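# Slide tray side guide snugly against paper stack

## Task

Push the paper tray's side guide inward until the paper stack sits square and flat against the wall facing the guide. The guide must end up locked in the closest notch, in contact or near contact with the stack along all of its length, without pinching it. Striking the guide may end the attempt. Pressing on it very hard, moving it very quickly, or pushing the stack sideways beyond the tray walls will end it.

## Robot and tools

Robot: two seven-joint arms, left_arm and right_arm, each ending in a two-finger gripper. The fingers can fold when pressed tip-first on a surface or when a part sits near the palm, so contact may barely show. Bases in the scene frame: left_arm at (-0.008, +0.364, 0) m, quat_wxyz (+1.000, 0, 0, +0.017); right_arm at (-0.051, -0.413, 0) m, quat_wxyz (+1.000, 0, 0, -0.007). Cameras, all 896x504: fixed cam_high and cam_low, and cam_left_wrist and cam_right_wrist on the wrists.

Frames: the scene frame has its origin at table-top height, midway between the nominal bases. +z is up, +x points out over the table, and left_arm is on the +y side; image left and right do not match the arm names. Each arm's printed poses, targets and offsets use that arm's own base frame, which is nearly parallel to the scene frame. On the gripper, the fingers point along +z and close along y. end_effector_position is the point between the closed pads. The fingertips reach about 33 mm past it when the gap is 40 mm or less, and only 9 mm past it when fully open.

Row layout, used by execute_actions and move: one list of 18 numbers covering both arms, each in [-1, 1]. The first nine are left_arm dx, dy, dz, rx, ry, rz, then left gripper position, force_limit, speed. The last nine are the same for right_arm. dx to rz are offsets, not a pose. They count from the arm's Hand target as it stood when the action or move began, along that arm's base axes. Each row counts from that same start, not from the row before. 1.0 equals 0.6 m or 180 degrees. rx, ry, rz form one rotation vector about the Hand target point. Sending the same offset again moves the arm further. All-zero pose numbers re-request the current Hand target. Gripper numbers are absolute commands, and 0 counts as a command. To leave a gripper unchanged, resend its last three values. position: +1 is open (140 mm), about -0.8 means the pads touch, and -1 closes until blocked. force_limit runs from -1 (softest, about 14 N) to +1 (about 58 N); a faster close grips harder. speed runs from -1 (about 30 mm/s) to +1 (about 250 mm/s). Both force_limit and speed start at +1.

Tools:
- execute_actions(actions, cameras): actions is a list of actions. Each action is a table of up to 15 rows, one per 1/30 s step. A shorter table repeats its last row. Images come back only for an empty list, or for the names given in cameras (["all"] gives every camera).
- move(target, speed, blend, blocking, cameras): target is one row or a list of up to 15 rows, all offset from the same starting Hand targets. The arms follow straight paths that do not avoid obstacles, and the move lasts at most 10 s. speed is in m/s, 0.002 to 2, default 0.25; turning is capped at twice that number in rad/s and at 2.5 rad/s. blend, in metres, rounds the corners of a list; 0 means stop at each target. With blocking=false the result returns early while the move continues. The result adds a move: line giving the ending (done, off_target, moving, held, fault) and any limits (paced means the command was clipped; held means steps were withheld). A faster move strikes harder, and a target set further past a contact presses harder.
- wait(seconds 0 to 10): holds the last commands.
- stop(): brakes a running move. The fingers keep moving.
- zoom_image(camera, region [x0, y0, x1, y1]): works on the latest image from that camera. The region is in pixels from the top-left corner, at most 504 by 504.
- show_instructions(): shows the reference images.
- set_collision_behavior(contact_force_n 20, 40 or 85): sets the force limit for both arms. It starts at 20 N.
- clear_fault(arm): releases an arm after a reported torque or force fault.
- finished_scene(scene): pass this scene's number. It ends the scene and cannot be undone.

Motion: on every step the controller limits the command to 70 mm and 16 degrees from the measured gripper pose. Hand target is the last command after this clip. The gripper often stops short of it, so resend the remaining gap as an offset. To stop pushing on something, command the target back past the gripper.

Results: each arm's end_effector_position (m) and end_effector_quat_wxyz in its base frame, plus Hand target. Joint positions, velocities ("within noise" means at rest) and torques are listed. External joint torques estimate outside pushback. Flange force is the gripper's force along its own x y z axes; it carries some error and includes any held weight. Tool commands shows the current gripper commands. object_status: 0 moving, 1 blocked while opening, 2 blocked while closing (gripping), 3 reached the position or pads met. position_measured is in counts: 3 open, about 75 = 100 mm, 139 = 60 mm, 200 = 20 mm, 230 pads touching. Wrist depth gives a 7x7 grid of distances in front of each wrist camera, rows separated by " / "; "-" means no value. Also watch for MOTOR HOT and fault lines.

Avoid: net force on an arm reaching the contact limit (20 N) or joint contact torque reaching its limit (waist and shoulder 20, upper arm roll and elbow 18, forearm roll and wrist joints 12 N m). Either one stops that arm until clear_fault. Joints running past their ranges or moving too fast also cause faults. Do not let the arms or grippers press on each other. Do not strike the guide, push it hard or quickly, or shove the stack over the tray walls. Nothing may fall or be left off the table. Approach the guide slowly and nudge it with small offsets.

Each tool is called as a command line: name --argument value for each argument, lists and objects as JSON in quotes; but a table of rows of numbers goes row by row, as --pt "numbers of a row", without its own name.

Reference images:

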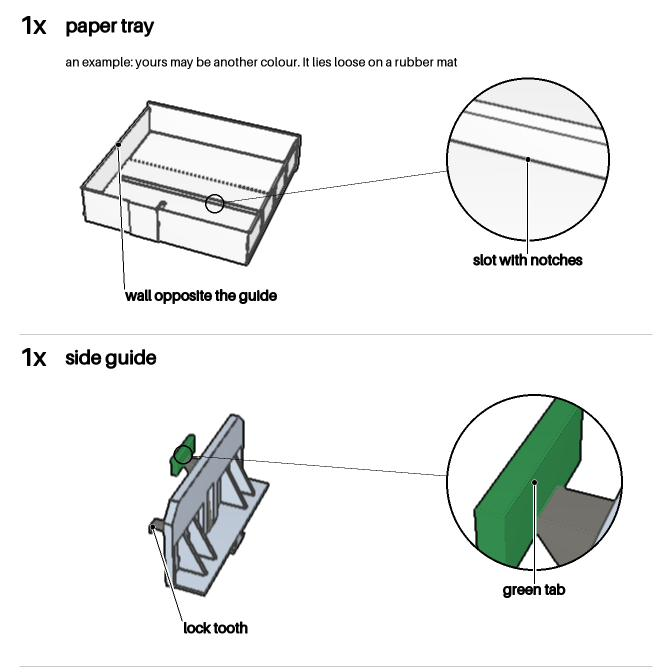

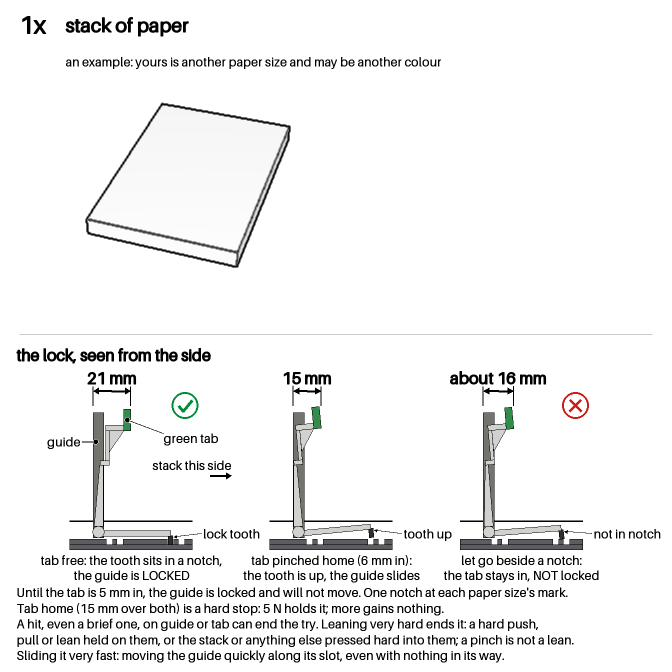

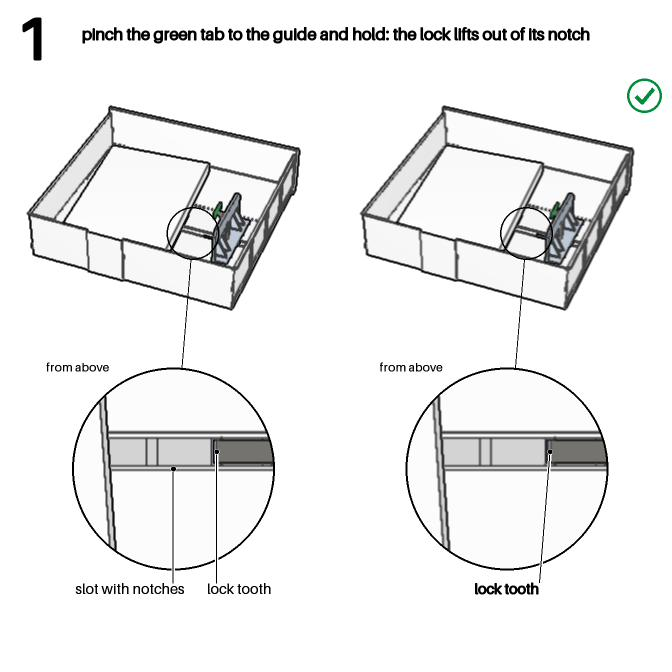

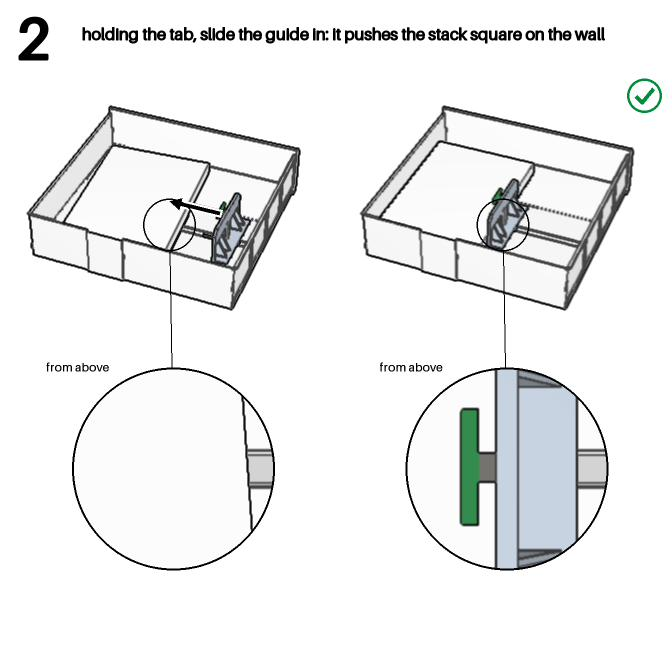

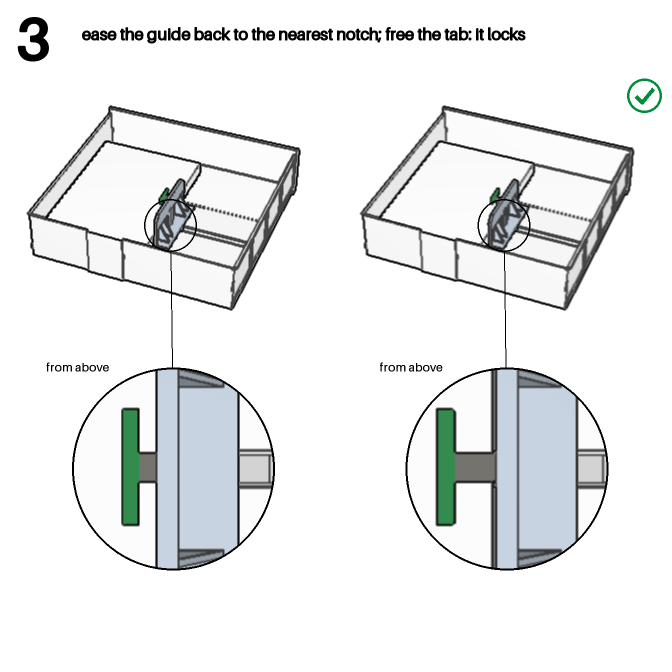

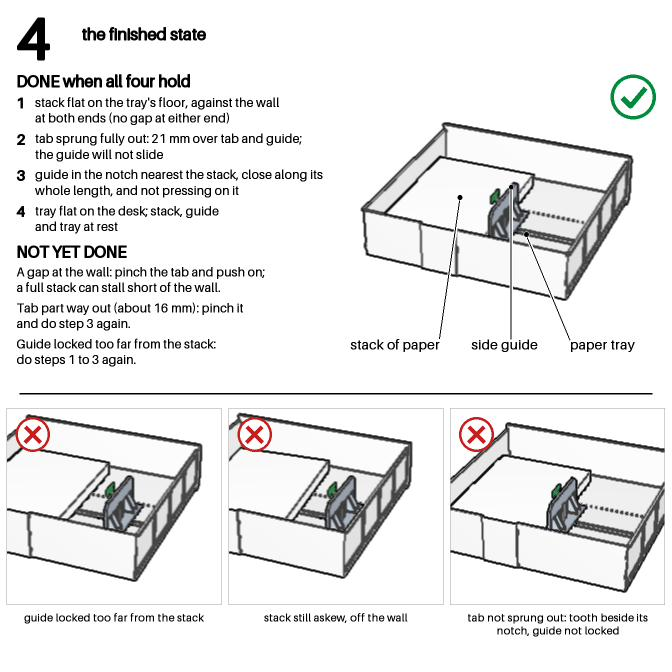

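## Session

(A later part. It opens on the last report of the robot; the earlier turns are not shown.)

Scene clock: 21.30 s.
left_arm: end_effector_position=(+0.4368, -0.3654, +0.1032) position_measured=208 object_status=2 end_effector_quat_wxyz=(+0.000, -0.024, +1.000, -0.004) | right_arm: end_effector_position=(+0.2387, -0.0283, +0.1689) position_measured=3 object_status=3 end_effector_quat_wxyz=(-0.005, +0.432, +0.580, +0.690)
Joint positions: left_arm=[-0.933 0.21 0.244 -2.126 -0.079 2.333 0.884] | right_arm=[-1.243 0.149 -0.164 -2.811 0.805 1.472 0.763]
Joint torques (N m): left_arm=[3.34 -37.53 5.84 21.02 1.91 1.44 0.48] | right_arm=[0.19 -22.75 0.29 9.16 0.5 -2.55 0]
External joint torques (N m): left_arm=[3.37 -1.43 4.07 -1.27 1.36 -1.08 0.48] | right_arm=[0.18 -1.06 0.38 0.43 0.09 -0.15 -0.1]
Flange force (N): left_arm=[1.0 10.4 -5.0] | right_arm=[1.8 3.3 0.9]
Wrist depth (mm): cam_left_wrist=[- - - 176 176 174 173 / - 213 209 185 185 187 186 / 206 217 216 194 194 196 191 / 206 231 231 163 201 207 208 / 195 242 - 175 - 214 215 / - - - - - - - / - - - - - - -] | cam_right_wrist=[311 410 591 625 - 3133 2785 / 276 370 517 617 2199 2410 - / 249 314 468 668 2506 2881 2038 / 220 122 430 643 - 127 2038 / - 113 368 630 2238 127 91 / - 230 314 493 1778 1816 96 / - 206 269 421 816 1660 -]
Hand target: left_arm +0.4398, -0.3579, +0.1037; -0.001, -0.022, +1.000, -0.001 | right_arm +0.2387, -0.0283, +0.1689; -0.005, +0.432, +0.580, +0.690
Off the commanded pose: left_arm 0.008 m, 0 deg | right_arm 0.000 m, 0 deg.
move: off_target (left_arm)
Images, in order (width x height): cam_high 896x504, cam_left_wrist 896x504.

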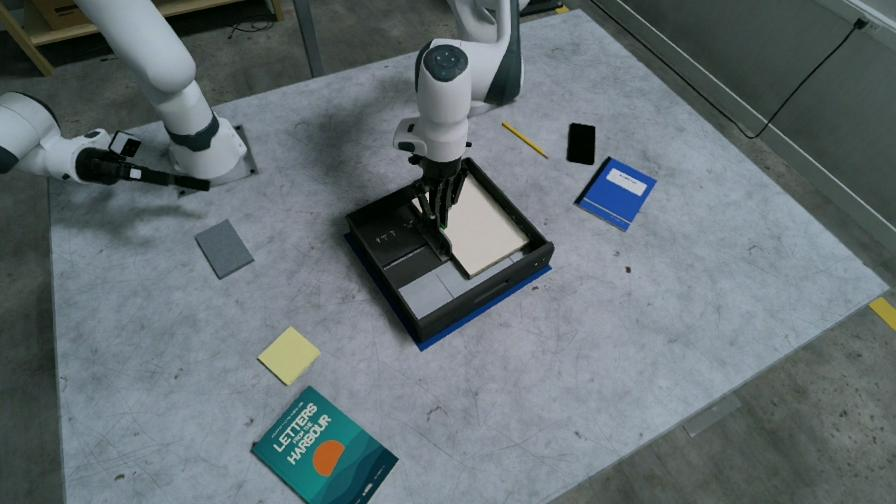

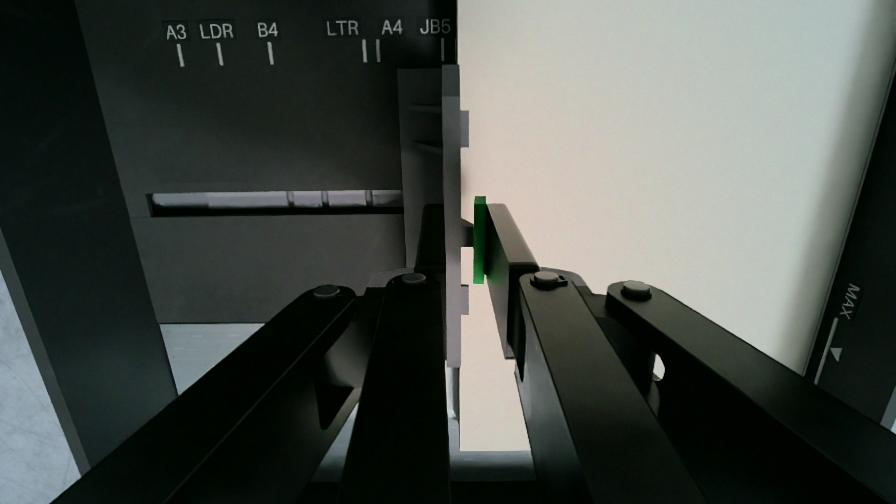

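move --target '[-0.001,-0.0148,0,0,0,0,-1,-1,-1,0,0,0,0,0,0,1,1,1]' --speed 0.02

Scene clock: 23.20 s.
left_arm: end_effector_position=(+0.4371, -0.3665, +0.1033) position_measured=208 object_status=2 end_effector_quat_wxyz=(-0.003, -0.022, +1.000, -0.001) | right_arm: end_effector_position=(+0.2387, -0.0283, +0.1689) position_measured=3 object_status=3 end_effector_quat_wxyz=(-0.005, +0.432, +0.580, +0.690)
Joint positions: left_arm=[-0.934 0.218 0.244 -2.113 -0.078 2.319 0.885] | right_arm=[-1.243 0.149 -0.164 -2.811 0.805 1.472 0.763]
Joint velocities: left_arm=[0.001 0.001 0 0.002 0.001 -0.003 0] | right_arm=[within noise]
Joint torques (N m): left_arm=[0.09 -36.47 3.37 24.61 1.23 3.04 -0.14] | right_arm=[0.17 -22.76 0.28 9.16 0.47 -2.57 0.01]
External joint torques (N m): left_arm=[0.16 -0.14 1.56 2.35 0.67 0.55 -0.14] | right_arm=[0.17 -1.02 0.37 0.41 0.05 -0.17 -0.08]
Flange force (N): left_arm=[-5.8 -4.2 -1.4] | right_arm=[1.9 3.2 0.8]
Wrist depth (mm): cam_left_wrist=[- 190 - 180 176 176 174 / 195 - 211 186 186 183 187 / 196 220 215 194 196 198 194 / 206 229 231 165 204 208 204 / 203 - - 177 - 216 221 / - - - - - - - / - - - - - - -] | cam_right_wrist=[309 428 636 616 567 3173 2532 / 277 377 503 1449 - - 2258 / 248 336 469 3133 2666 2387 2433 / 222 122 408 696 2584 127 1913 / - 113 350 537 2482 127 91 / - 230 314 490 1913 1857 96 / - 205 268 460 1671 1649 -]
Hand target: left_arm +0.4392, -0.3667, +0.1037; -0.001, -0.022, +1.000, -0.001 | right_arm +0.2387, -0.0283, +0.1689; -0.005, +0.432, +0.580, +0.690
Off the commanded pose: left_arm 0.002 m, 0 deg | right_arm 0.000 m, 0 deg.
move: done

Open slowly a bit.

execute_actions --actions '[[[0,0,0,0,0,0,-0.35,-1,-1,0,0,0,0,0,0,1,1,1]],[[0,0,0,0,0,0,-0.35,-1,-1,0,0,0,0,0,0,1,1,1]],[[0,0,0,0,0,0,-0.35,-1,-1,0,0,0,0,0,0,1,1,1]]]' --cameras '["cam_left_wrist"]'

zoom_image --camera "cam_left_wrist" --region '[380, 150, 580, 300]'

Scene clock: 25.07 s.
left_arm: end_effector_position=(+0.4381, -0.3666, +0.1033) position_measured=173 object_status=3 end_effector_quat_wxyz=(-0.002, -0.022, +1.000, -0.001) | right_arm: end_effector_position=(+0.2387, -0.0283, +0.1689) position_measured=3 object_status=3 end_effector_quat_wxyz=(-0.005, +0.432, +0.580, +0.690)
Joint positions: left_arm=[-0.934 0.219 0.245 -2.11 -0.077 2.32 0.885] | right_arm=[-1.243 0.149 -0.164 -2.811 0.805 1.472 0.763]
Joint torques (N m): left_arm=[-0.22 -36.46 2.52 23.36 0.92 2.65 -0.13] | right_arm=[0.17 -22.74 0.34 9.15 0.51 -2.56 -0.05]
External joint torques (N m): left_arm=[-0.1 -0.02 0.74 1.05 0.36 0.15 -0.13] | right_arm=[0.13 -1.01 0.4 0.39 0.09 -0.17 -0.15]
External joint torques at the end of the 1st action: left_arm=[-0.23 0 0.65 1.12 0.33 0.14 -0.16] | right_arm=[0.18 -1.05 0.36 0.39 0.07 -0.16 -0.13]
External joint torques at the end of the 2nd action: left_arm=[-0.24 0.11 0.63 1 0.33 0.12 -0.17] | right_arm=[0.18 -1.03 0.39 0.47 0.08 -0.18 -0.1]
Flange force (N): left_arm=[-2.4 -2.2 -0.8] | right_arm=[1.8 3.0 0.9]
Flange force at the end of the 1st action (N): left_arm=[-2.5 -2.5 -0.9] | right_arm=[1.9 3.1 1.0]
Flange force at the end of the 2nd action (N): left_arm=[-2.4 -2.5 -0.7] | right_arm=[1.6 3.2 0.8]
Wrist depth (mm): cam_left_wrist=[195 196 194 195 176 176 176 / 196 210 210 186 - 186 - / 195 215 216 193 195 198 - / 204 232 - 170 203 208 202 / 193 229 - 220 - - 218 / - - - 254 - - - / - - - 276 - - -] | cam_right_wrist=[310 448 605 622 563 - - / 276 378 507 644 4397 - 2343 / 248 329 471 2433 2506 - 1989 / 222 122 434 676 2482 127 1974 / - 113 371 543 2279 127 91 / - 230 313 465 1943 1778 95 / - 205 268 422 1628 1649 -]
Hand target: left_arm +0.4392, -0.3667, +0.1037; -0.001, -0.022, +1.000, -0.001 | right_arm +0.2387, -0.0283, +0.1689; -0.005, +0.432, +0.580, +0.690
Off the commanded pose: left_arm 0.001 m, 0 deg | right_arm 0.000 m, 0 deg.
Images, in order (width x height): cam_left_wrist 896x504.

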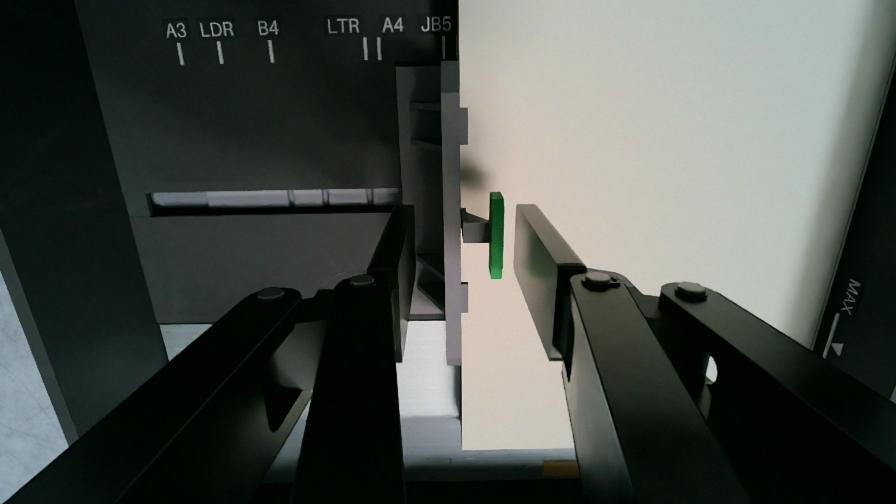

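Scaled by 2.520.

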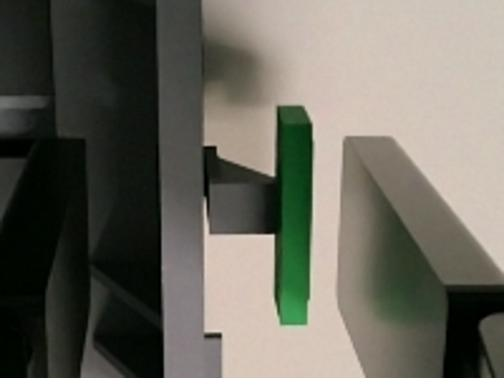

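move --target '[0,0,0.16,0,0,0,-0.35,-1,-1,0,0,0,0,0,0,1,1,1]' --speed 0.12 --cameras '["cam_left_wrist"]'

Scene clock: 26.80 s.
left_arm: end_effector_position=(+0.4397, -0.3676, +0.2003) position_measured=173 object_status=3 end_effector_quat_wxyz=(+0.000, -0.019, +1.000, -0.003) | right_arm: end_effector_position=(+0.2387, -0.0283, +0.1689) position_measured=3 object_status=3 end_effector_quat_wxyz=(-0.005, +0.432, +0.580, +0.690)
Joint positions: left_arm=[-0.937 0.093 0.249 -2.008 -0.031 2.101 0.859] | right_arm=[-1.243 0.149 -0.164 -2.811 0.805 1.472 0.763]
Joint velocities: left_arm=[0.001 0 0.001 0 -0.001 -0.005 -0.003] | right_arm=[within noise]
Joint torques (N m): left_arm=[-0.2 -34.06 1.47 25.01 1.11 2.34 -0.36] | right_arm=[0.19 -22.69 0.27 9.2 0.49 -2.56 -0.01]
External joint torques (N m): left_arm=[-0.06 0.18 0.78 0.67 0.45 -0.2 -0.36] | right_arm=[0.19 -0.92 0.37 0.36 0.06 -0.17 -0.11]
Flange force (N): left_arm=[-1.9 -1.9 -1.5] | right_arm=[1.6 2.9 0.9]
Wrist depth (mm): cam_left_wrist=[- 259 - 289 265 264 308 / - 277 304 286 279 - - / - 279 324 301 294 - - / - 301 336 305 304 311 - / - - - 358 - - - / - - - 372 - - - / - - - - - - -] | cam_right_wrist=[309 443 601 622 567 - 2142 / 275 357 509 3213 - - - / 248 329 476 801 2785 2915 - / 222 122 433 649 2695 136 - / - 113 370 600 2724 127 91 / - 230 312 487 2038 1803 95 / - 206 268 422 1753 1705 -]
Hand target: left_arm +0.4392, -0.3667, +0.1997; -0.001, -0.022, +1.000, -0.001 | right_arm +0.2387, -0.0283, +0.1689; -0.005, +0.432, +0.580, +0.690
Off the commanded pose: left_arm 0.001 m, 0 deg | right_arm 0.000 m, 0 deg.
move: done
Images, in order (width x height): cam_left_wrist 896x504.

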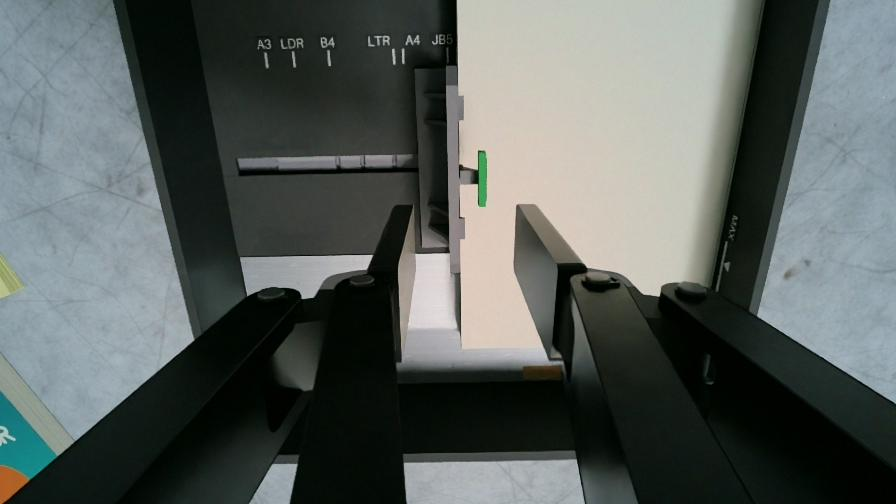

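finished_scene --scene 2

The scene is finished: the task was done.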